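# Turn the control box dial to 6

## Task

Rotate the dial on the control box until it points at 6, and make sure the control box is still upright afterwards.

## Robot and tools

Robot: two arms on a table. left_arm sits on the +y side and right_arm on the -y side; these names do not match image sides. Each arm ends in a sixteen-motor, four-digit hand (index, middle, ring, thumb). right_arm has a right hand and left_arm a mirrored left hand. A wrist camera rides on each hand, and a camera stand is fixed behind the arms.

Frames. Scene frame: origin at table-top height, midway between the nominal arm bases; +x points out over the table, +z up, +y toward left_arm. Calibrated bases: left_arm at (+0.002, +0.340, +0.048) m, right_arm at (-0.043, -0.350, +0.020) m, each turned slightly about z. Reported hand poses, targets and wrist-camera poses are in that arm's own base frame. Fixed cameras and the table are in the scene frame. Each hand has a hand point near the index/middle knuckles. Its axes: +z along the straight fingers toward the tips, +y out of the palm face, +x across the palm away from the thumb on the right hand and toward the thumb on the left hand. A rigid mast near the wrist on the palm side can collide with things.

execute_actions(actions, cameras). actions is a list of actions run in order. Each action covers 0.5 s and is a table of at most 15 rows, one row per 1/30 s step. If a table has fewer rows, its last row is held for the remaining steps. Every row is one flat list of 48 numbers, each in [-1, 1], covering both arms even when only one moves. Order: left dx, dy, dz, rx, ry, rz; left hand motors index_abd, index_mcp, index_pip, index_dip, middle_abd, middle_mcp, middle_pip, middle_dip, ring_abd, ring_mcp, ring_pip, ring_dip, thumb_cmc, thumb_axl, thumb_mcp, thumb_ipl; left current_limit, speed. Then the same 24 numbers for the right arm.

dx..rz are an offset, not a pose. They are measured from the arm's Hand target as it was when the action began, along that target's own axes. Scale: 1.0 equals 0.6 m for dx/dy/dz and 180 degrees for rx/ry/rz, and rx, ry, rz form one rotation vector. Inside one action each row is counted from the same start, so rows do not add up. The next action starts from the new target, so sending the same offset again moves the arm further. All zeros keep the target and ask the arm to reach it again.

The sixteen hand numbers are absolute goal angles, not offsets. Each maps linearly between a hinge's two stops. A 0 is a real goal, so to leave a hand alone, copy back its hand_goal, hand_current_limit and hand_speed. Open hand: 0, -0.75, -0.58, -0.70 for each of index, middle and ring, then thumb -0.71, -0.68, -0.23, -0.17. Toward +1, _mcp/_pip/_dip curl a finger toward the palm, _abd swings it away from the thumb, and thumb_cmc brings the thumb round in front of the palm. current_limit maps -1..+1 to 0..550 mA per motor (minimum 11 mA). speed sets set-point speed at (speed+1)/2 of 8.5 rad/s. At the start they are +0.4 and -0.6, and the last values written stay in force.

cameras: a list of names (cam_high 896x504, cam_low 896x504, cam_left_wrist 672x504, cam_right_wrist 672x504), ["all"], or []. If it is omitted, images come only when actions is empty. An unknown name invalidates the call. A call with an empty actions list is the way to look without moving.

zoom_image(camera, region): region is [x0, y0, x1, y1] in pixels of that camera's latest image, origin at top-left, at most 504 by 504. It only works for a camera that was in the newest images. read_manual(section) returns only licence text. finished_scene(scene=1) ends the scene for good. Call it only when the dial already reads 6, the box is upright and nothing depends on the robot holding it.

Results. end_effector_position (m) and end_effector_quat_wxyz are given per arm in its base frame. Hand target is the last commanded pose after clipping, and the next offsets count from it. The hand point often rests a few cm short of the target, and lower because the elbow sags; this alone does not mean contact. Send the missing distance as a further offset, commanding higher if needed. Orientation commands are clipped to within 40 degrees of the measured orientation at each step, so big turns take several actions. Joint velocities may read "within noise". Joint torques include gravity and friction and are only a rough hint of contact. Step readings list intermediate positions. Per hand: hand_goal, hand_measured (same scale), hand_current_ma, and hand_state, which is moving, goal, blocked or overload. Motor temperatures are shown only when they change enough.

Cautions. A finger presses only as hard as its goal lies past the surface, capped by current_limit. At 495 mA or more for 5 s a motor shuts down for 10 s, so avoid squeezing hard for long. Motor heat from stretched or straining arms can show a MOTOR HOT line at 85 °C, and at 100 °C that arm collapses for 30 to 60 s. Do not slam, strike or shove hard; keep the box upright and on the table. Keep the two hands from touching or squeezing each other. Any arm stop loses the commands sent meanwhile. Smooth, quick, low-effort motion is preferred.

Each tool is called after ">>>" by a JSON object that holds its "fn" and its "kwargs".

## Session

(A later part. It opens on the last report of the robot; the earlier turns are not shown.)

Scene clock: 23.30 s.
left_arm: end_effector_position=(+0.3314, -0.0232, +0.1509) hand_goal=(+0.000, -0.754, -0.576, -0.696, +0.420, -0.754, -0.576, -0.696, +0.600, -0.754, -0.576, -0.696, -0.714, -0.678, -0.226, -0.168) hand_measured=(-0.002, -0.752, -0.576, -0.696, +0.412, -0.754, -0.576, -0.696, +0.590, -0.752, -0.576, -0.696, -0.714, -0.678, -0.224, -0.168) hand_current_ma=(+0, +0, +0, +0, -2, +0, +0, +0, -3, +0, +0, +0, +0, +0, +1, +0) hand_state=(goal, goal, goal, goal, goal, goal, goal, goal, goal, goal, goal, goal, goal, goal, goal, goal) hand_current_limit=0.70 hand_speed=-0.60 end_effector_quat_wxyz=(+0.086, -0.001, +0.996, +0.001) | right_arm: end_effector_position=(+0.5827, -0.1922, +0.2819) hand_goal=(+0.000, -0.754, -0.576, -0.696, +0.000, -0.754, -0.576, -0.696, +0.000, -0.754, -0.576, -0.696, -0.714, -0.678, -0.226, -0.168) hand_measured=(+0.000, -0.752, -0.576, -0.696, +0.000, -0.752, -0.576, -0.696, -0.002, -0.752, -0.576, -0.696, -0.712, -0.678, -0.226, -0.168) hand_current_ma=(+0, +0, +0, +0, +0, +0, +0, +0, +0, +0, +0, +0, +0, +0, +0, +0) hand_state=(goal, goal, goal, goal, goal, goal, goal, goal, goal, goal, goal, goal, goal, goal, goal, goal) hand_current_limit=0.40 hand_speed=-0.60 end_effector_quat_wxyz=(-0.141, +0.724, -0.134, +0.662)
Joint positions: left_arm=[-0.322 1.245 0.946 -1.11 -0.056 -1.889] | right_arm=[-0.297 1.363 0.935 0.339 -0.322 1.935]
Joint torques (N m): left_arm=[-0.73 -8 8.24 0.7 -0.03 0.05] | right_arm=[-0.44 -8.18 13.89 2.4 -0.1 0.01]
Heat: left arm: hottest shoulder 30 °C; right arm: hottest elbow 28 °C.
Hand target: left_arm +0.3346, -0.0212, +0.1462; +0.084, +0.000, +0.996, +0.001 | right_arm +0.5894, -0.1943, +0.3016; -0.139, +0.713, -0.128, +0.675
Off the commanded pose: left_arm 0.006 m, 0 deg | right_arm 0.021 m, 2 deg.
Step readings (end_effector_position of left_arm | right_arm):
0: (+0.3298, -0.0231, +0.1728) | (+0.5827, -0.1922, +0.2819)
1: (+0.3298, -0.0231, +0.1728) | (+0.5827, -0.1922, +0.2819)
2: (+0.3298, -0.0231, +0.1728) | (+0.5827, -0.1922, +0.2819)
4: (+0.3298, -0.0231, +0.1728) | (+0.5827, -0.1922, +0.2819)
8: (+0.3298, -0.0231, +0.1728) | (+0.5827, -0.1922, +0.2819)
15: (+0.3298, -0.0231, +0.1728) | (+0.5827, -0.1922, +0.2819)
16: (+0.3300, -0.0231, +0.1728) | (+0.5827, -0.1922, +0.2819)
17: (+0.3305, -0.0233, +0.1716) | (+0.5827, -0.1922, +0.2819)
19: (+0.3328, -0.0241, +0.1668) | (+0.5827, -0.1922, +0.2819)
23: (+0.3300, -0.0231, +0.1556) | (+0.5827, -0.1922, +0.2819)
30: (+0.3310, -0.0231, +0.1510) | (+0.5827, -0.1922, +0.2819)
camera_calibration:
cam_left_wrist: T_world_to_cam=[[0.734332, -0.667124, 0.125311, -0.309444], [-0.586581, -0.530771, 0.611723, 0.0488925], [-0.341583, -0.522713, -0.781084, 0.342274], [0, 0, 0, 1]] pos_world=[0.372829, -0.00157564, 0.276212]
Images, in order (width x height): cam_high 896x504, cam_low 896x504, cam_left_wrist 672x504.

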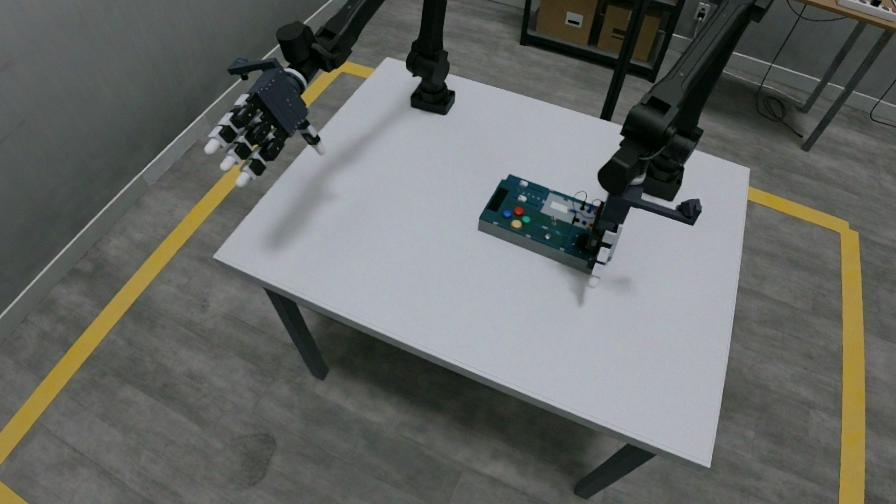

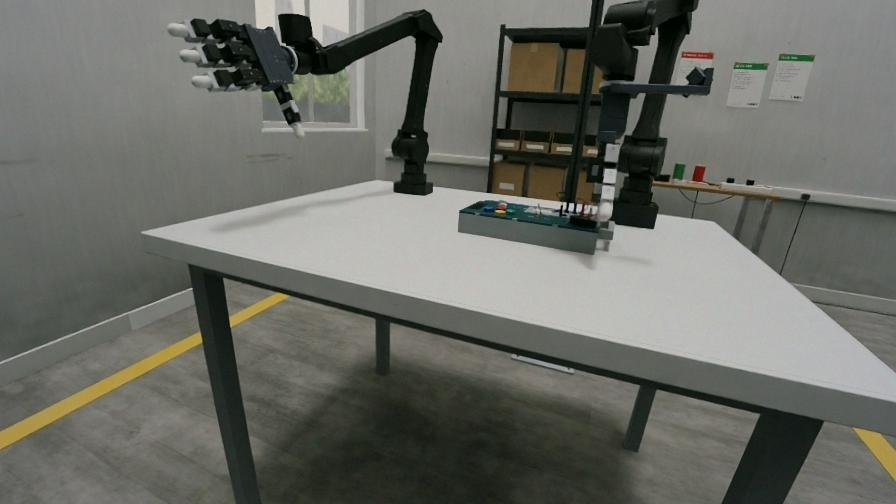

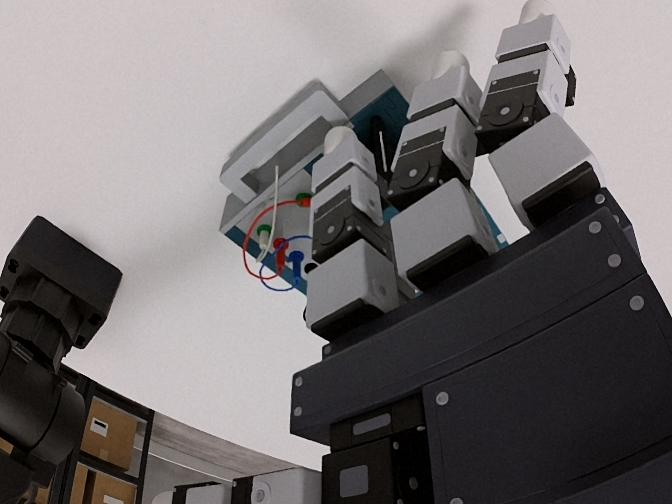

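>>> {"fn": "execute_actions", "kwargs": {"actions": [[[0.0055,-0.005,0.0127,0,0,0,0,-0.754,-0.576,-0.696,0.42,-0.754,-0.576,-0.696,0.6,-0.754,-0.576,-0.696,-0.714,-0.678,-0.226,-0.168,0.7,-0.6,0,0,0,0,0,0,0,-0.754,-0.576,-0.696,0,-0.754,-0.576,-0.696,0,-0.754,-0.576,-0.696,-0.714,-0.678,-0.226,-0.168,0.4,-0.6]]], "cameras": ["cam_high","cam_low","cam_left_wrist"]}}

>>> {"fn": "zoom_image", "kwargs": {"camera": "cam_left_wrist", "region": [300, 80, 400, 160]}}

>>> {"fn": "zoom_image", "kwargs": {"camera": "cam_low", "region": [585, 205, 620, 240]}}

Scene clock: 25.33 s.
left_arm: end_effector_position=(+0.3310, -0.0231, +0.1437) hand_goal=(+0.000, -0.754, -0.576, -0.696, +0.420, -0.754, -0.576, -0.696, +0.600, -0.754, -0.576, -0.696, -0.714, -0.678, -0.226, -0.168) hand_measured=(-0.002, -0.752, -0.576, -0.696, +0.412, -0.754, -0.576, -0.696, +0.590, -0.752, -0.576, -0.696, -0.714, -0.678, -0.224, -0.168) hand_current_ma=(+0, +0, +0, +0, -2, +0, +0, +0, -3, +0, +0, +0, +0, +0, +1, +0) hand_state=(goal, goal, goal, goal, goal, goal, goal, goal, goal, goal, goal, goal, goal, goal, goal, goal) hand_current_limit=0.70 hand_speed=-0.60 end_effector_quat_wxyz=(+0.087, +0.000, +0.996, +0.001) | right_arm: end_effector_position=(+0.5827, -0.1922, +0.2819) hand_goal=(+0.000, -0.754, -0.576, -0.696, +0.000, -0.754, -0.576, -0.696, +0.000, -0.754, -0.576, -0.696, -0.714, -0.678, -0.226, -0.168) hand_measured=(+0.000, -0.752, -0.576, -0.696, +0.000, -0.752, -0.576, -0.696, -0.002, -0.752, -0.576, -0.696, -0.712, -0.678, -0.226, -0.168) hand_current_ma=(+0, +0, +0, +0, +0, +0, +0, +0, +0, +0, +0, +0, +0, +0, +0, +0) hand_state=(goal, goal, goal, goal, goal, goal, goal, goal, goal, goal, goal, goal, goal, goal, goal, goal) hand_current_limit=0.40 hand_speed=-0.60 end_effector_quat_wxyz=(-0.141, +0.724, -0.134, +0.662)
Joint positions: left_arm=[-0.322 1.248 0.93 -1.087 -0.056 -1.889] | right_arm=[-0.297 1.363 0.935 0.339 -0.322 1.935]
Joint torques (N m): left_arm=[-1.61 -7.77 8.12 0.88 -0.07 -0.01] | right_arm=[-0.44 -8.12 13.89 2.4 -0.1 0.01]
Motor temperatures (°C): left_arm=[27 30 26 26 24 21] | right_arm=[22 27 29 25 22 23]
Heat: left arm: hottest shoulder 30 °C; right arm: hottest elbow 29 °C.
Hand target: left_arm +0.3325, -0.0242, +0.1380; +0.084, +0.000, +0.996, +0.001 | right_arm +0.5894, -0.1943, +0.3016; -0.139, +0.713, -0.128, +0.675
Off the commanded pose: left_arm 0.006 m, 0 deg | right_arm 0.021 m, 2 deg.
Step readings (end_effector_position of left_arm | right_arm):
0: (+0.3314, -0.0232, +0.1510) | (+0.5827, -0.1922, +0.2819)
1: (+0.3314, -0.0232, +0.1510) | (+0.5827, -0.1922, +0.2819)
2: (+0.3316, -0.0233, +0.1507) | (+0.5827, -0.1922, +0.2819)
4: (+0.3322, -0.0235, +0.1492) | (+0.5827, -0.1922, +0.2819)
8: (+0.3310, -0.0231, +0.1456) | (+0.5827, -0.1922, +0.2819)
15: (+0.3308, -0.0230, +0.1437) | (+0.5827, -0.1922, +0.2819)
camera_calibration:
cam_left_wrist: T_world_to_cam=[[0.733803, -0.667395, 0.126953, -0.308215], [-0.58794, -0.53024, 0.610878, 0.0537841], [-0.340381, -0.522905, -0.78148, 0.33621], [0, 0, 0, 1]] pos_world=[0.37223, -0.00137649, 0.269014]
Images, in order (width x height): cam_high 896x504, cam_low 896x504, cam_left_wrist 672x504.

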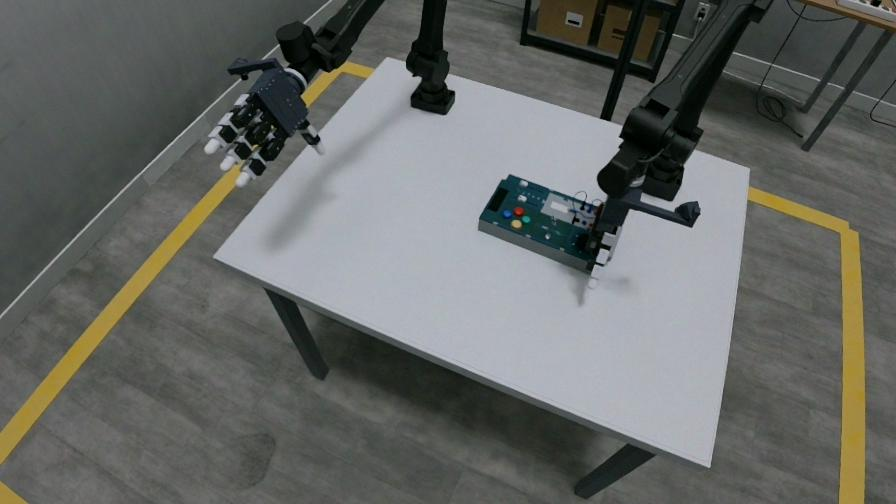

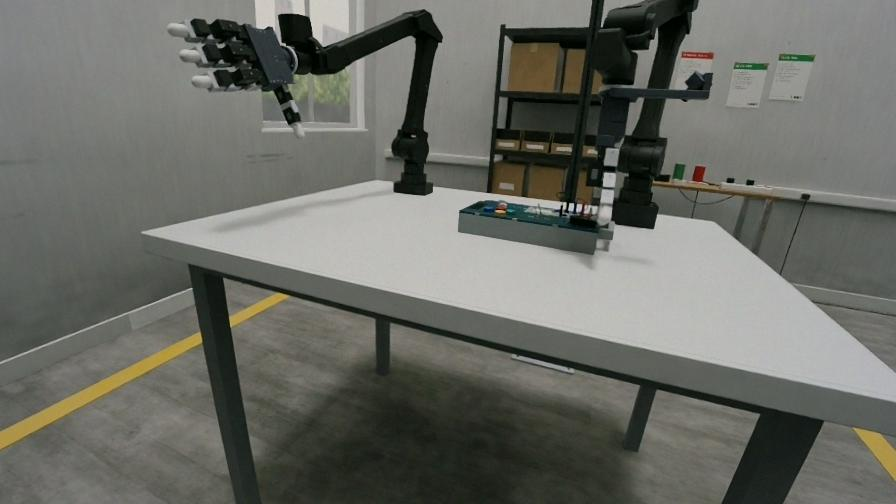

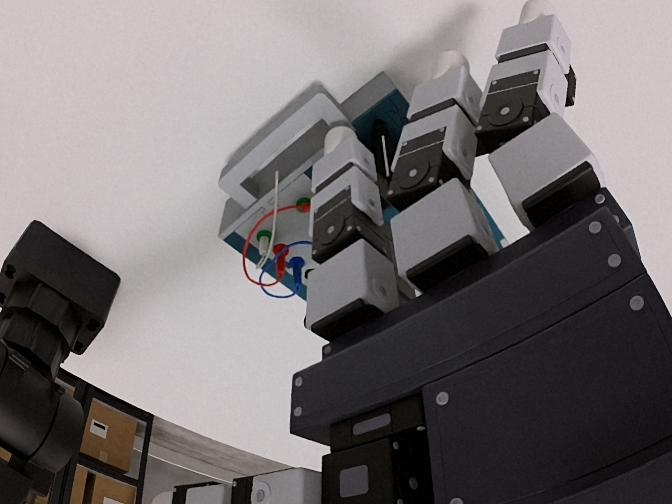

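Scaled by 5.040 from the camera's 672x504 image, which has a finer 960x720 frame.

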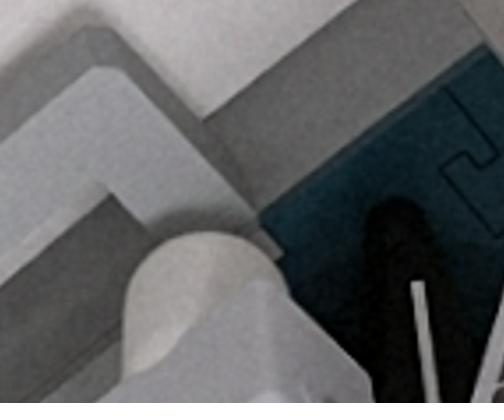

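Scaled by 14.400 from the camera's 896x504 image, which has a finer 1280x720 frame.

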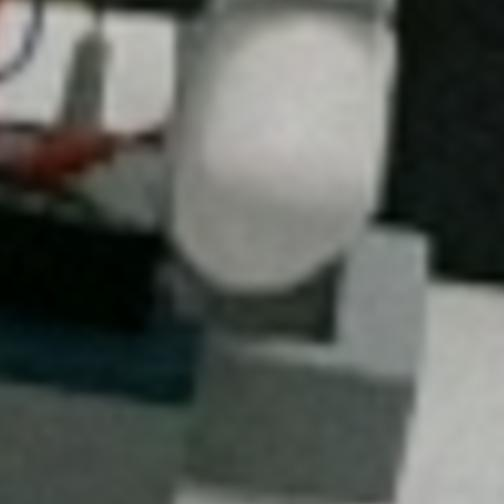

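>>> {"fn": "execute_actions", "kwargs": {"actions": [[[0.002,-0.0067,0.0115,0,0,0,0,-0.754,-0.576,-0.696,0.42,-0.754,-0.576,-0.696,0.6,-0.754,-0.576,-0.696,-0.714,-0.678,-0.226,-0.168,0.7,-0.6,0,0,0,0,0,0,0,-0.754,-0.576,-0.696,0,-0.754,-0.576,-0.696,0,-0.754,-0.576,-0.696,-0.714,-0.678,-0.226,-0.168,0.4,-0.6]]], "cameras": ["cam_low","cam_left_wrist"]}}

>>> {"fn": "zoom_image", "kwargs": {"camera": "cam_left_wrist", "region": [300, 80, 400, 160]}}

>>> {"fn": "zoom_image", "kwargs": {"camera": "cam_low", "region": [585, 205, 620, 240]}}

Scene clock: 27.17 s.
left_arm: end_effector_position=(+0.3322, -0.0247, +0.1400) hand_goal=(+0.000, -0.754, -0.576, -0.696, +0.420, -0.754, -0.576, -0.696, +0.600, -0.754, -0.576, -0.696, -0.714, -0.678, -0.226, -0.168) hand_measured=(-0.002, -0.752, -0.576, -0.696, +0.412, -0.754, -0.576, -0.696, +0.590, -0.752, -0.576, -0.696, -0.714, -0.678, -0.224, -0.168) hand_current_ma=(+0, +0, +0, +0, -2, +0, +0, +0, -3, +0, +0, +0, +0, +0, +1, +0) hand_state=(goal, goal, goal, goal, goal, goal, goal, goal, goal, goal, goal, goal, goal, goal, goal, goal) hand_current_limit=0.70 hand_speed=-0.60 end_effector_quat_wxyz=(+0.089, +0.001, +0.996, +0.000) | right_arm: end_effector_position=(+0.5827, -0.1922, +0.2819) hand_goal=(+0.000, -0.754, -0.576, -0.696, +0.000, -0.754, -0.576, -0.696, +0.000, -0.754, -0.576, -0.696, -0.714, -0.678, -0.226, -0.168) hand_measured=(+0.000, -0.752, -0.576, -0.696, +0.000, -0.752, -0.576, -0.696, -0.002, -0.752, -0.576, -0.696, -0.712, -0.678, -0.226, -0.168) hand_current_ma=(+0, +0, +0, +0, +0, +0, +0, +0, +0, +0, +0, +0, +0, +0, +0, +0) hand_state=(goal, goal, goal, goal, goal, goal, goal, goal, goal, goal, goal, goal, goal, goal, goal, goal) hand_current_limit=0.40 hand_speed=-0.60 end_effector_quat_wxyz=(-0.141, +0.724, -0.134, +0.662)
Joint positions: left_arm=[-0.325 1.253 0.923 -1.073 -0.056 -1.89] | right_arm=[-0.297 1.363 0.935 0.339 -0.322 1.935]
Joint torques (N m): left_arm=[-2.32 -8.12 7.76 1.14 -0.16 -0.13] | right_arm=[-0.5 -8.18 13.9 2.41 -0.1 0.01]
Heat: left arm: hottest shoulder 30 °C; right arm: hottest elbow 29 °C.
Hand target: left_arm +0.3324, -0.0282, +0.1311; +0.084, +0.000, +0.996, +0.001 | right_arm +0.5894, -0.1943, +0.3016; -0.139, +0.713, -0.128, +0.675
Off the commanded pose: left_arm 0.010 m, 1 deg | right_arm 0.021 m, 2 deg.
Step readings (end_effector_position of left_arm | right_arm):
0: (+0.3310, -0.0231, +0.1437) | (+0.5827, -0.1922, +0.2819)
1: (+0.3310, -0.0231, +0.1437) | (+0.5827, -0.1922, +0.2819)
2: (+0.3312, -0.0232, +0.1434) | (+0.5827, -0.1922, +0.2819)
4: (+0.3320, -0.0236, +0.1423) | (+0.5827, -0.1922, +0.2819)
8: (+0.3322, -0.0245, +0.1400) | (+0.5827, -0.1922, +0.2819)
15: (+0.3322, -0.0247, +0.1400) | (+0.5827, -0.1922, +0.2819)
camera_calibration:
cam_left_wrist: T_world_to_cam=[[0.731564, -0.669167, 0.130501, -0.309459], [-0.591532, -0.527824, 0.609502, 0.0573652], [-0.338977, -0.523085, -0.78197, 0.332492], [0, 0, 0, 1]] pos_world=[0.373029, -0.00287969, 0.265419]
Images, in order (width x height): cam_low 896x504, cam_left_wrist 672x504.

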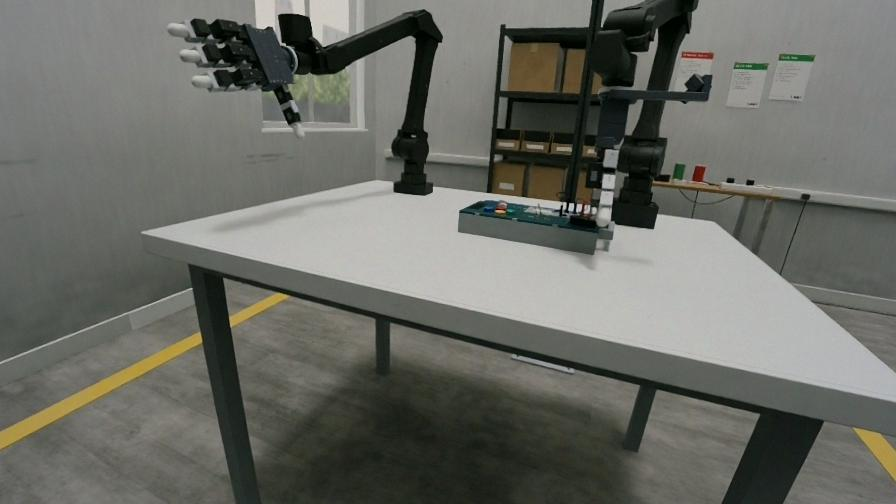

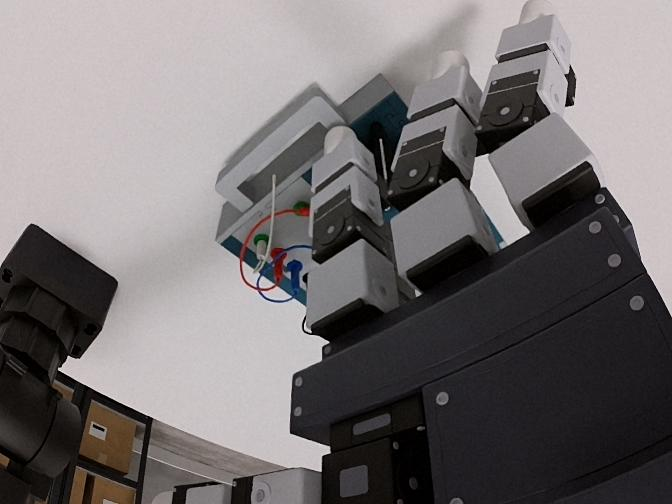

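Scaled by 5.040 from the camera's 672x504 image, which has a finer 960x720 frame.

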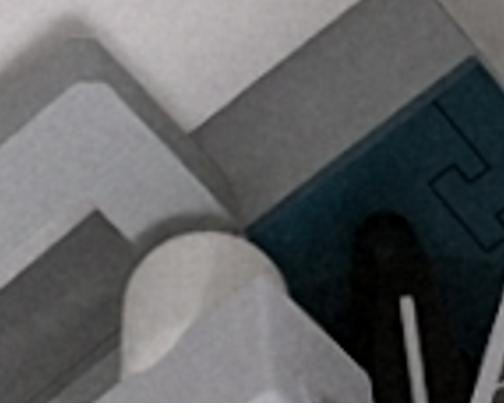

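Scaled by 14.400 from the camera's 896x504 image, which has a finer 1280x720 frame.

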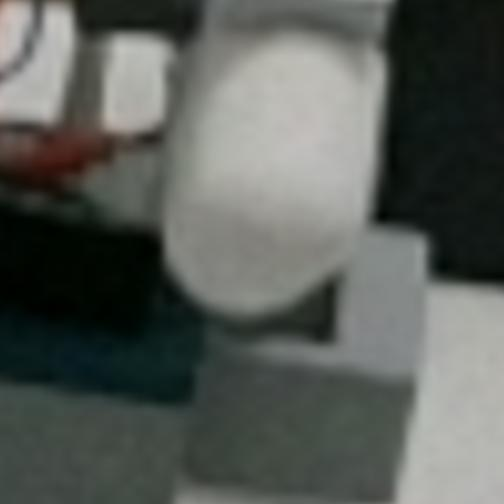

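>>> {"fn": "execute_actions", "kwargs": {"actions": [[[-0.0158,-0.0127,-0.0057,0,0,0,0,-0.754,-0.576,-0.696,0.42,-0.754,-0.576,-0.696,0.6,-0.754,-0.576,-0.696,-0.714,-0.678,-0.226,-0.168,0.7,-0.6,0,0,0,0,0,0,0,-0.754,-0.576,-0.696,0,-0.754,-0.576,-0.696,0,-0.754,-0.576,-0.696,-0.714,-0.678,-0.226,-0.168,0.4,-0.6]]], "cameras": ["cam_high","cam_low","cam_left_wrist"]}}

>>> {"fn": "zoom_image", "kwargs": {"camera": "cam_left_wrist", "region": [300, 80, 400, 160]}}

>>> {"fn": "zoom_image", "kwargs": {"camera": "cam_high", "region": [560, 200, 640, 280]}}

Scene clock: 29.00 s.
left_arm: end_effector_position=(+0.3322, -0.0290, +0.1393) hand_goal=(+0.000, -0.754, -0.576, -0.696, +0.420, -0.754, -0.576, -0.696, +0.600, -0.754, -0.576, -0.696, -0.714, -0.678, -0.226, -0.168) hand_measured=(-0.004, -0.738, -0.568, -0.692, +0.412, -0.754, -0.576, -0.696, +0.590, -0.752, -0.576, -0.696, -0.714, -0.678, -0.224, -0.168) hand_current_ma=(+0, +9, +3, +1, -2, +0, +0, +0, -3, +0, +0, +0, +0, +0, +1, +0) hand_state=(goal, goal, goal, goal, goal, goal, goal, goal, goal, goal, goal, goal, goal, goal, goal, goal) hand_current_limit=0.70 hand_speed=-0.60 end_effector_quat_wxyz=(+0.088, +0.002, +0.996, +0.001) | right_arm: end_effector_position=(+0.5827, -0.1922, +0.2819) hand_goal=(+0.000, -0.754, -0.576, -0.696, +0.000, -0.754, -0.576, -0.696, +0.000, -0.754, -0.576, -0.696, -0.714, -0.678, -0.226, -0.168) hand_measured=(+0.000, -0.752, -0.576, -0.696, +0.000, -0.752, -0.576, -0.696, -0.002, -0.752, -0.576, -0.696, -0.712, -0.678, -0.226, -0.168) hand_current_ma=(+0, +0, +0, +0, +0, +0, +0, +0, +0, +0, +0, +0, +0, +0, +0, +0) hand_state=(goal, goal, goal, goal, goal, goal, goal, goal, goal, goal, goal, goal, goal, goal, goal, goal) hand_current_limit=0.40 hand_speed=-0.60 end_effector_quat_wxyz=(-0.141, +0.724, -0.134, +0.662)
Joint positions: left_arm=[-0.338 1.259 0.926 -1.073 -0.059 -1.9] | right_arm=[-0.297 1.363 0.935 0.339 -0.322 1.935]
Joint torques (N m): left_arm=[-2.26 -6.07 10.32 0.76 -0.13 -0.12] | right_arm=[-0.44 -8.12 13.9 2.4 -0.09 0.01]
Heat: left arm: hottest shoulder 30 °C; right arm: hottest elbow 29 °C.
Hand target: left_arm +0.3412, -0.0359, +0.1360; +0.084, +0.000, +0.996, +0.001 | right_arm +0.5894, -0.1943, +0.3016; -0.139, +0.713, -0.128, +0.675
Off the commanded pose: left_arm 0.012 m, 0 deg | right_arm 0.021 m, 2 deg.
Step readings (end_effector_position of left_arm | right_arm):
0: (+0.3322, -0.0247, +0.1400) | (+0.5827, -0.1922, +0.2819)
1: (+0.3322, -0.0247, +0.1400) | (+0.5827, -0.1922, +0.2819)
2: (+0.3321, -0.0249, +0.1399) | (+0.5827, -0.1922, +0.2819)
4: (+0.3319, -0.0258, +0.1395) | (+0.5827, -0.1922, +0.2819)
8: (+0.3319, -0.0281, +0.1394) | (+0.5827, -0.1922, +0.2819)
15: (+0.3323, -0.0290, +0.1394) | (+0.5827, -0.1922, +0.2819)
camera_calibration:
cam_left_wrist: T_world_to_cam=[[0.73053, -0.670836, 0.127693, -0.311608], [-0.591364, -0.52796, 0.609546, 0.0554136], [-0.341489, -0.520805, -0.782399, 0.33065], [0, 0, 0, 1]] pos_world=[0.373322, -0.00757741, 0.264713]
Images, in order (width x height): cam_high 896x504, cam_low 896x504, cam_left_wrist 672x504.

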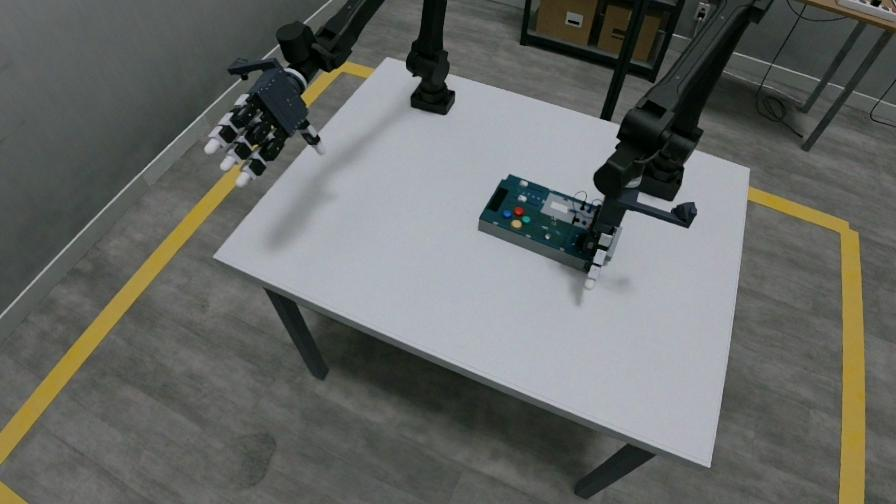

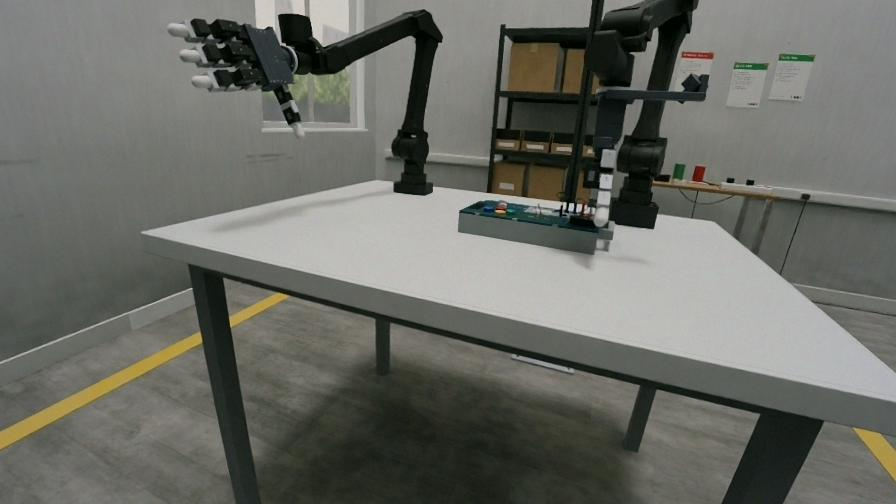

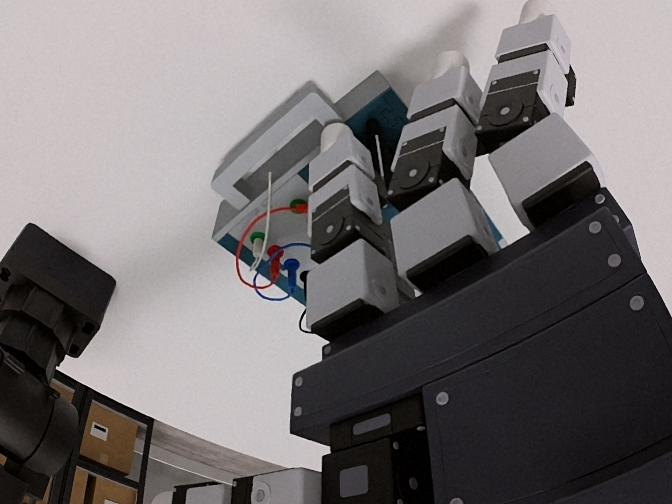

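Scaled by 5.040 from the camera's 672x504 image, which has a finer 960x720 frame.

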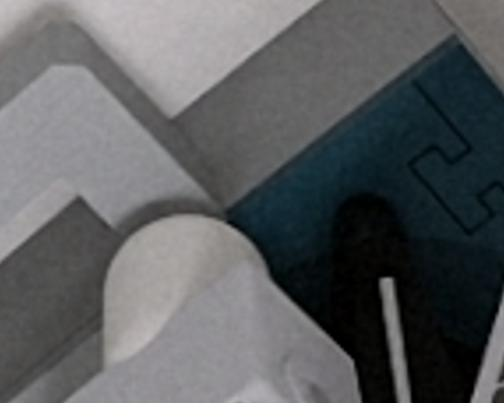

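Scaled by 6.300 from the camera's 896x504 image, which has a finer 1280x720 frame.

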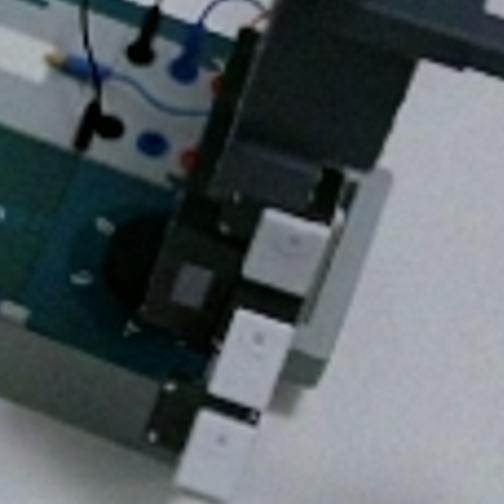

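>>> {"fn": "execute_actions", "kwargs": {"actions": [[[-0.0022,0,-0.0131,0,0,0,0,-0.754,-0.576,-0.696,0.42,-0.754,-0.576,-0.696,0.6,-0.754,-0.576,-0.696,-0.714,-0.678,-0.226,-0.168,0.7,-0.6,0,0,0,0,0,0,0,-0.754,-0.576,-0.696,0,-0.754,-0.576,-0.696,0,-0.754,-0.576,-0.696,-0.714,-0.678,-0.226,-0.168,0.4,-0.6]]], "cameras": ["cam_low","cam_left_wrist"]}}

>>> {"fn": "zoom_image", "kwargs": {"camera": "cam_left_wrist", "region": [300, 80, 400, 160]}}

>>> {"fn": "zoom_image", "kwargs": {"camera": "cam_low", "region": [585, 205, 620, 240]}}

Scene clock: 30.13 s.
left_arm: end_effector_position=(+0.3322, -0.0290, +0.1399) hand_goal=(+0.000, -0.754, -0.576, -0.696, +0.420, -0.754, -0.576, -0.696, +0.600, -0.754, -0.576, -0.696, -0.714, -0.678, -0.226, -0.168) hand_measured=(+0.002, -0.738, -0.568, -0.692, +0.412, -0.754, -0.576, -0.696, +0.590, -0.752, -0.576, -0.696, -0.714, -0.678, -0.224, -0.168) hand_current_ma=(+0, +9, +3, +1, -2, +0, +0, +0, -3, +0, +0, +0, +0, +0, +1, +0) hand_state=(goal, goal, goal, goal, goal, goal, goal, goal, goal, goal, goal, goal, goal, goal, goal, goal) hand_current_limit=0.70 hand_speed=-0.60 end_effector_quat_wxyz=(+0.085, +0.001, +0.996, +0.002) | right_arm: end_effector_position=(+0.5827, -0.1922, +0.2819) hand_goal=(+0.000, -0.754, -0.576, -0.696, +0.000, -0.754, -0.576, -0.696, +0.000, -0.754, -0.576, -0.696, -0.714, -0.678, -0.226, -0.168) hand_measured=(+0.000, -0.752, -0.576, -0.696, +0.000, -0.752, -0.576, -0.696, -0.002, -0.752, -0.576, -0.696, -0.712, -0.678, -0.226, -0.168) hand_current_ma=(+0, +0, +0, +0, +0, +0, +0, +0, +0, +0, +0, +0, +0, +0, +0, +0) hand_state=(goal, goal, goal, goal, goal, goal, goal, goal, goal, goal, goal, goal, goal, goal, goal, goal) hand_current_limit=0.40 hand_speed=-0.60 end_effector_quat_wxyz=(-0.141, +0.724, -0.134, +0.662)
Joint positions: left_arm=[-0.338 1.263 0.931 -1.08 -0.059 -1.901] | right_arm=[-0.297 1.363 0.935 0.339 -0.322 1.935]
Joint torques (N m): left_arm=[-2.55 -7 11 0.25 -0.17 -0.11] | right_arm=[-0.44 -8.12 13.89 2.4 -0.1 0.01]
Heat: left arm: hottest shoulder 30 °C; right arm: hottest elbow 30 °C.
Hand target: left_arm +0.3412, -0.0358, +0.1439; +0.084, +0.000, +0.996, +0.001 | right_arm +0.5894, -0.1943, +0.3016; -0.139, +0.713, -0.128, +0.675
Off the commanded pose: left_arm 0.012 m, 0 deg | right_arm 0.021 m, 2 deg.
Step readings (end_effector_position of left_arm | right_arm):
0: (+0.3322, -0.0290, +0.1393) | (+0.5827, -0.1922, +0.2819)
1: (+0.3324, -0.0290, +0.1395) | (+0.5827, -0.1922, +0.2819)
2: (+0.3324, -0.0290, +0.1396) | (+0.5827, -0.1922, +0.2819)
4: (+0.3324, -0.0290, +0.1398) | (+0.5827, -0.1922, +0.2819)
8: (+0.3325, -0.0290, +0.1400) | (+0.5827, -0.1922, +0.2819)
15: (+0.3323, -0.0290, +0.1399) | (+0.5827, -0.1922, +0.2819)
camera_calibration:
cam_left_wrist: T_world_to_cam=[[0.732069, -0.670249, 0.121825, -0.311312], [-0.587127, -0.53008, 0.611798, 0.0532834], [-0.34548, -0.519405, -0.781576, 0.332378], [0, 0, 0, 1]] pos_world=[0.374016, -0.00777346, 0.265105]
Images, in order (width x height): cam_low 896x504, cam_left_wrist 672x504.

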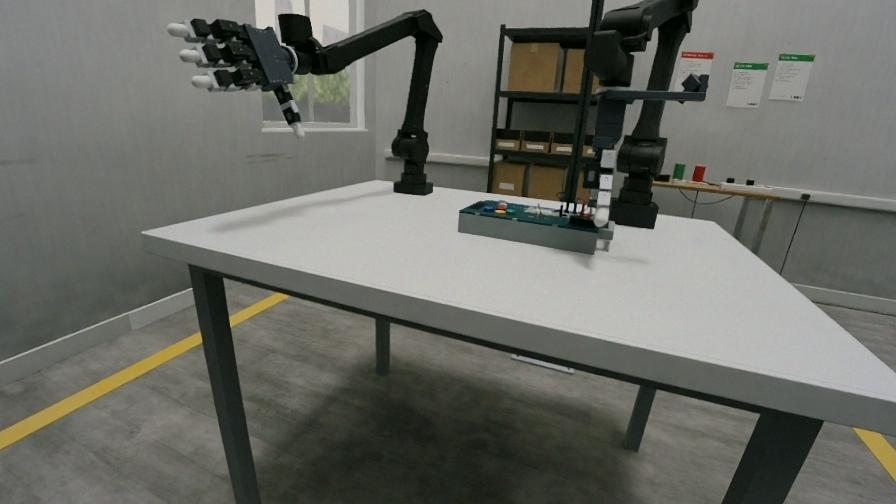

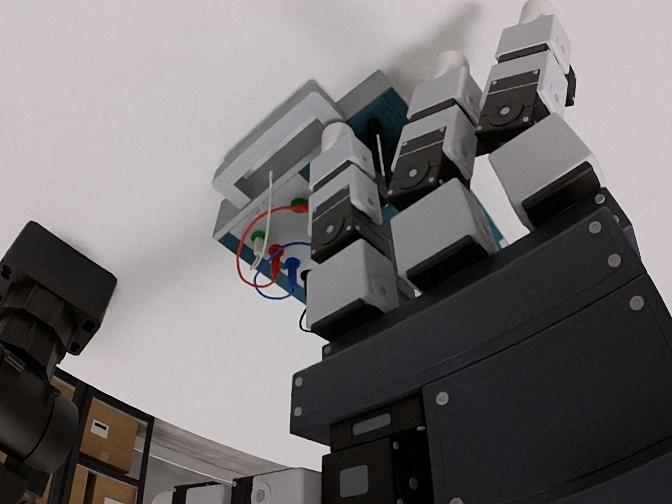

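Scaled by 5.040 from the camera's 672x504 image, which has a finer 960x720 frame.

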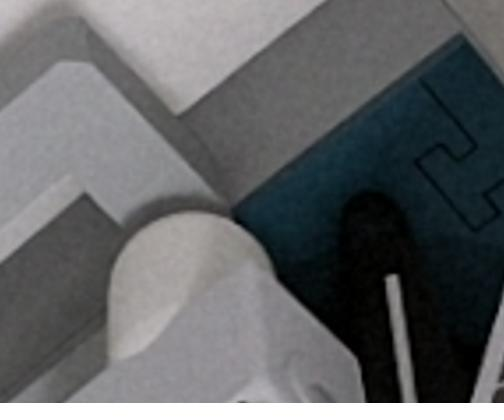

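Scaled by 14.400 from the camera's 896x504 image, which has a finer 1280x720 frame.

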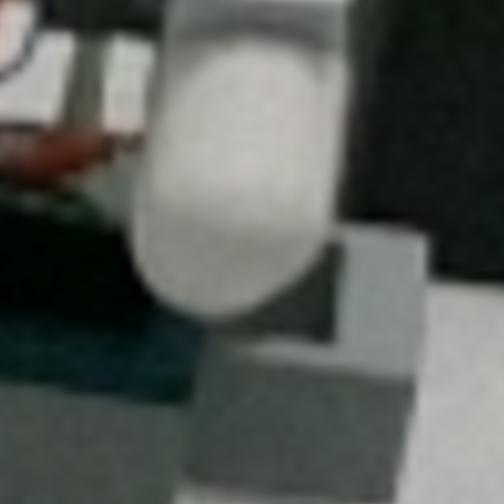

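>>> {"fn": "execute_actions", "kwargs": {"actions": [[[0.0043,0,-0.0143,0,0,0,0,-0.754,-0.576,-0.696,0.42,-0.754,-0.576,-0.696,0.6,-0.754,-0.576,-0.696,-0.714,-0.678,-0.226,-0.168,0.7,-0.6,0,0,0,0,0,0,0,-0.754,-0.576,-0.696,0,-0.754,-0.576,-0.696,0,-0.754,-0.576,-0.696,-0.714,-0.678,-0.226,-0.168,0.4,-0.6]]], "cameras": ["cam_left_wrist"]}}

>>> {"fn": "zoom_image", "kwargs": {"camera": "cam_left_wrist", "region": [300, 80, 400, 160]}}

Scene clock: 31.20 s.
left_arm: end_effector_position=(+0.3273, -0.0283, +0.1404) hand_goal=(+0.000, -0.754, -0.576, -0.696, +0.420, -0.754, -0.576, -0.696, +0.600, -0.754, -0.576, -0.696, -0.714, -0.678, -0.226, -0.168) hand_measured=(+0.010, -0.746, -0.570, -0.692, +0.412, -0.754, -0.576, -0.696, +0.590, -0.752, -0.576, -0.696, -0.714, -0.678, -0.224, -0.168) hand_current_ma=(+4, +3, +1, +1, -2, +0, +0, +0, -3, +0, +0, +0, +0, +0, +1, +0) hand_state=(goal, goal, goal, goal, goal, goal, goal, goal, goal, goal, goal, goal, goal, goal, goal, goal) hand_current_limit=0.70 hand_speed=-0.60 end_effector_quat_wxyz=(+0.075, +0.001, +0.997, +0.005) | right_arm: end_effector_position=(+0.5827, -0.1922, +0.2819) hand_goal=(+0.000, -0.754, -0.576, -0.696, +0.000, -0.754, -0.576, -0.696, +0.000, -0.754, -0.576, -0.696, -0.714, -0.678, -0.226, -0.168) hand_measured=(+0.000, -0.752, -0.576, -0.696, +0.000, -0.752, -0.576, -0.696, -0.002, -0.752, -0.576, -0.696, -0.712, -0.678, -0.226, -0.168) hand_current_ma=(+0, +0, +0, +0, +0, +0, +0, +0, +0, +0, +0, +0, +0, +0, +0, +0) hand_state=(goal, goal, goal, goal, goal, goal, goal, goal, goal, goal, goal, goal, goal, goal, goal, goal) hand_current_limit=0.40 hand_speed=-0.60 end_effector_quat_wxyz=(-0.141, +0.724, -0.134, +0.662)
Joint positions: left_arm=[-0.34 1.263 0.932 -1.101 -0.059 -1.905] | right_arm=[-0.297 1.363 0.935 0.339 -0.322 1.935]
Joint torques (N m): left_arm=[-1.61 -8.59 11.33 0.03 -0.09 -0.11] | right_arm=[-0.44 -8.12 13.89 2.4 -0.1 0.01]
Heat: left arm: hottest shoulder 30 °C; right arm: hottest elbow 30 °C.
Hand target: left_arm +0.3372, -0.0358, +0.1519; +0.084, +0.000, +0.996, +0.001 | right_arm +0.5894, -0.1943, +0.3016; -0.139, +0.713, -0.128, +0.675
Off the commanded pose: left_arm 0.017 m, 1 deg | right_arm 0.021 m, 2 deg.
Step readings (end_effector_position of left_arm | right_arm):
0: (+0.3322, -0.0290, +0.1399) | (+0.5827, -0.1922, +0.2819)
1: (+0.3321, -0.0289, +0.1399) | (+0.5827, -0.1922, +0.2819)
2: (+0.3320, -0.0289, +0.1400) | (+0.5827, -0.1922, +0.2819)
4: (+0.3310, -0.0287, +0.1402) | (+0.5827, -0.1922, +0.2819)
8: (+0.3286, -0.0285, +0.1403) | (+0.5827, -0.1922, +0.2819)
15: (+0.3274, -0.0284, +0.1404) | (+0.5827, -0.1922, +0.2819)
camera_calibration:
cam_left_wrist: T_world_to_cam=[[0.734903, -0.67013, 0.104133, -0.305789], [-0.575015, -0.534318, 0.619566, 0.0452397], [-0.35955, -0.515199, -0.778007, 0.335563], [0, 0, 0, 1]] pos_world=[0.37139, -0.00786418, 0.264884]
Images, in order (width x height): cam_left_wrist 672x504.

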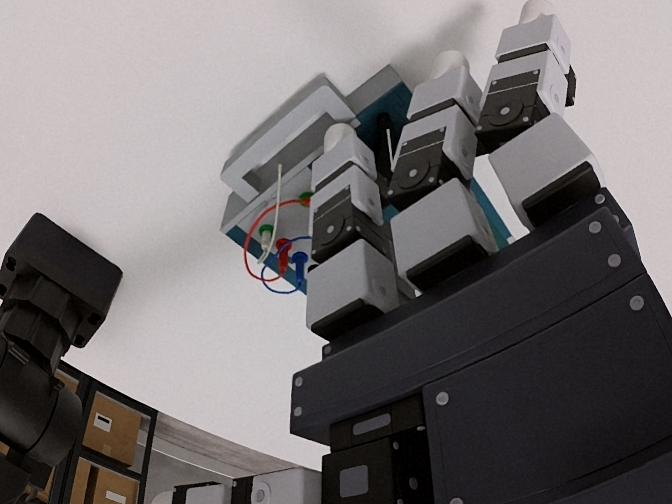

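Scaled by 5.040 from the camera's 672x504 image, which has a finer 960x720 frame.

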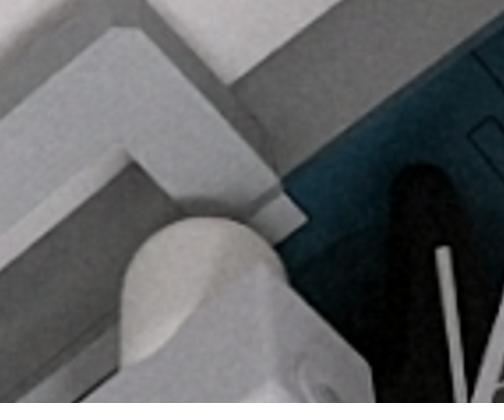

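>>> {"fn": "execute_actions", "kwargs": {"actions": [[[-0.0033,0.003,-0.0197,0,0,0,0,-0.754,-0.576,-0.696,0.42,-0.754,-0.576,-0.696,0.6,-0.754,-0.576,-0.696,-0.714,-0.678,-0.226,-0.168,0.7,-0.6,0,0,0,0,0,0,0,-0.754,-0.576,-0.696,0,-0.754,-0.576,-0.696,0,-0.754,-0.576,-0.696,-0.714,-0.678,-0.226,-0.168,0.4,-0.6]]], "cameras": ["cam_left_wrist"]}}

>>> {"fn": "zoom_image", "kwargs": {"camera": "cam_left_wrist", "region": [300, 80, 400, 160]}}

Scene clock: 33.27 s.
left_arm: end_effector_position=(+0.3235, -0.0270, +0.1459) hand_goal=(+0.000, -0.754, -0.576, -0.696, +0.420, -0.754, -0.576, -0.696, +0.600, -0.754, -0.576, -0.696, -0.714, -0.678, -0.226, -0.168) hand_measured=(+0.002, -0.750, -0.572, -0.692, +0.412, -0.754, -0.576, -0.696, +0.590, -0.752, -0.576, -0.696, -0.714, -0.678, -0.224, -0.168) hand_current_ma=(+0, +1, +1, +1, -2, +0, +0, +0, -3, +0, +0, +0, +0, +0, +1, +0) hand_state=(goal, goal, goal, goal, goal, goal, goal, goal, goal, goal, goal, goal, goal, goal, goal, goal) hand_current_limit=0.70 hand_speed=-0.60 end_effector_quat_wxyz=(+0.065, +0.001, +0.998, +0.009) | right_arm: end_effector_position=(+0.5827, -0.1922, +0.2819) hand_goal=(+0.000, -0.754, -0.576, -0.696, +0.000, -0.754, -0.576, -0.696, +0.000, -0.754, -0.576, -0.696, -0.714, -0.678, -0.226, -0.168) hand_measured=(+0.000, -0.752, -0.576, -0.696, +0.000, -0.752, -0.576, -0.696, -0.002, -0.752, -0.576, -0.696, -0.712, -0.678, -0.226, -0.168) hand_current_ma=(+0, +0, +0, +0, +0, +0, +0, +0, +0, +0, +0, +0, +0, +0, +0, +0) hand_state=(goal, goal, goal, goal, goal, goal, goal, goal, goal, goal, goal, goal, goal, goal, goal, goal) hand_current_limit=0.40 hand_speed=-0.60 end_effector_quat_wxyz=(-0.141, +0.724, -0.134, +0.662)
Joint positions: left_arm=[-0.34 1.263 0.946 -1.138 -0.059 -1.905] | right_arm=[-0.297 1.363 0.935 0.339 -0.322 1.935]
Joint torques (N m): left_arm=[-1.44 -9.29 12.34 -0.1 -0.11 -0.08] | right_arm=[-0.44 -8.12 13.9 2.4 -0.1 0.01]
Heat: left arm: hottest shoulder 30 °C; right arm: hottest elbow 30 °C.
Hand target: left_arm +0.3373, -0.0341, +0.1640; +0.084, +0.000, +0.996, +0.001 | right_arm +0.5894, -0.1943, +0.3016; -0.139, +0.713, -0.128, +0.675
Off the commanded pose: left_arm 0.024 m, 2 deg | right_arm 0.021 m, 2 deg.
Step readings (end_effector_position of left_arm | right_arm):
0: (+0.3273, -0.0283, +0.1404) | (+0.5827, -0.1922, +0.2819)
1: (+0.3272, -0.0283, +0.1404) | (+0.5827, -0.1922, +0.2819)
2: (+0.3269, -0.0282, +0.1408) | (+0.5827, -0.1922, +0.2819)
4: (+0.3248, -0.0275, +0.1417) | (+0.5827, -0.1922, +0.2819)
8: (+0.3229, -0.0268, +0.1438) | (+0.5827, -0.1922, +0.2819)
15: (+0.3237, -0.0271, +0.1459) | (+0.5827, -0.1922, +0.2819)
camera_calibration:
cam_left_wrist: T_world_to_cam=[[0.737181, -0.670555, 0.0831927, -0.300443], [-0.561386, -0.539289, 0.627704, 0.0346925], [-0.376045, -0.509435, -0.773994, 0.344111], [0, 0, 0, 1]] pos_world=[0.370358, -0.0074524, 0.269558]
Images, in order (width x height): cam_left_wrist 672x504.

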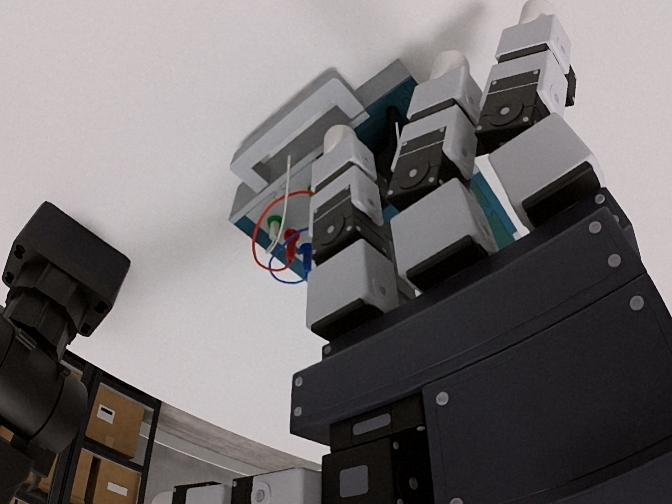

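Scaled by 5.040 from the camera's 672x504 image, which has a finer 960x720 frame.

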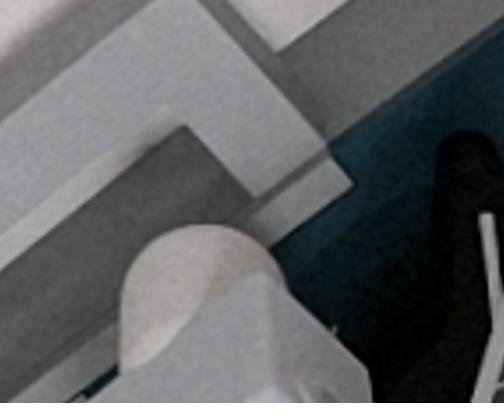

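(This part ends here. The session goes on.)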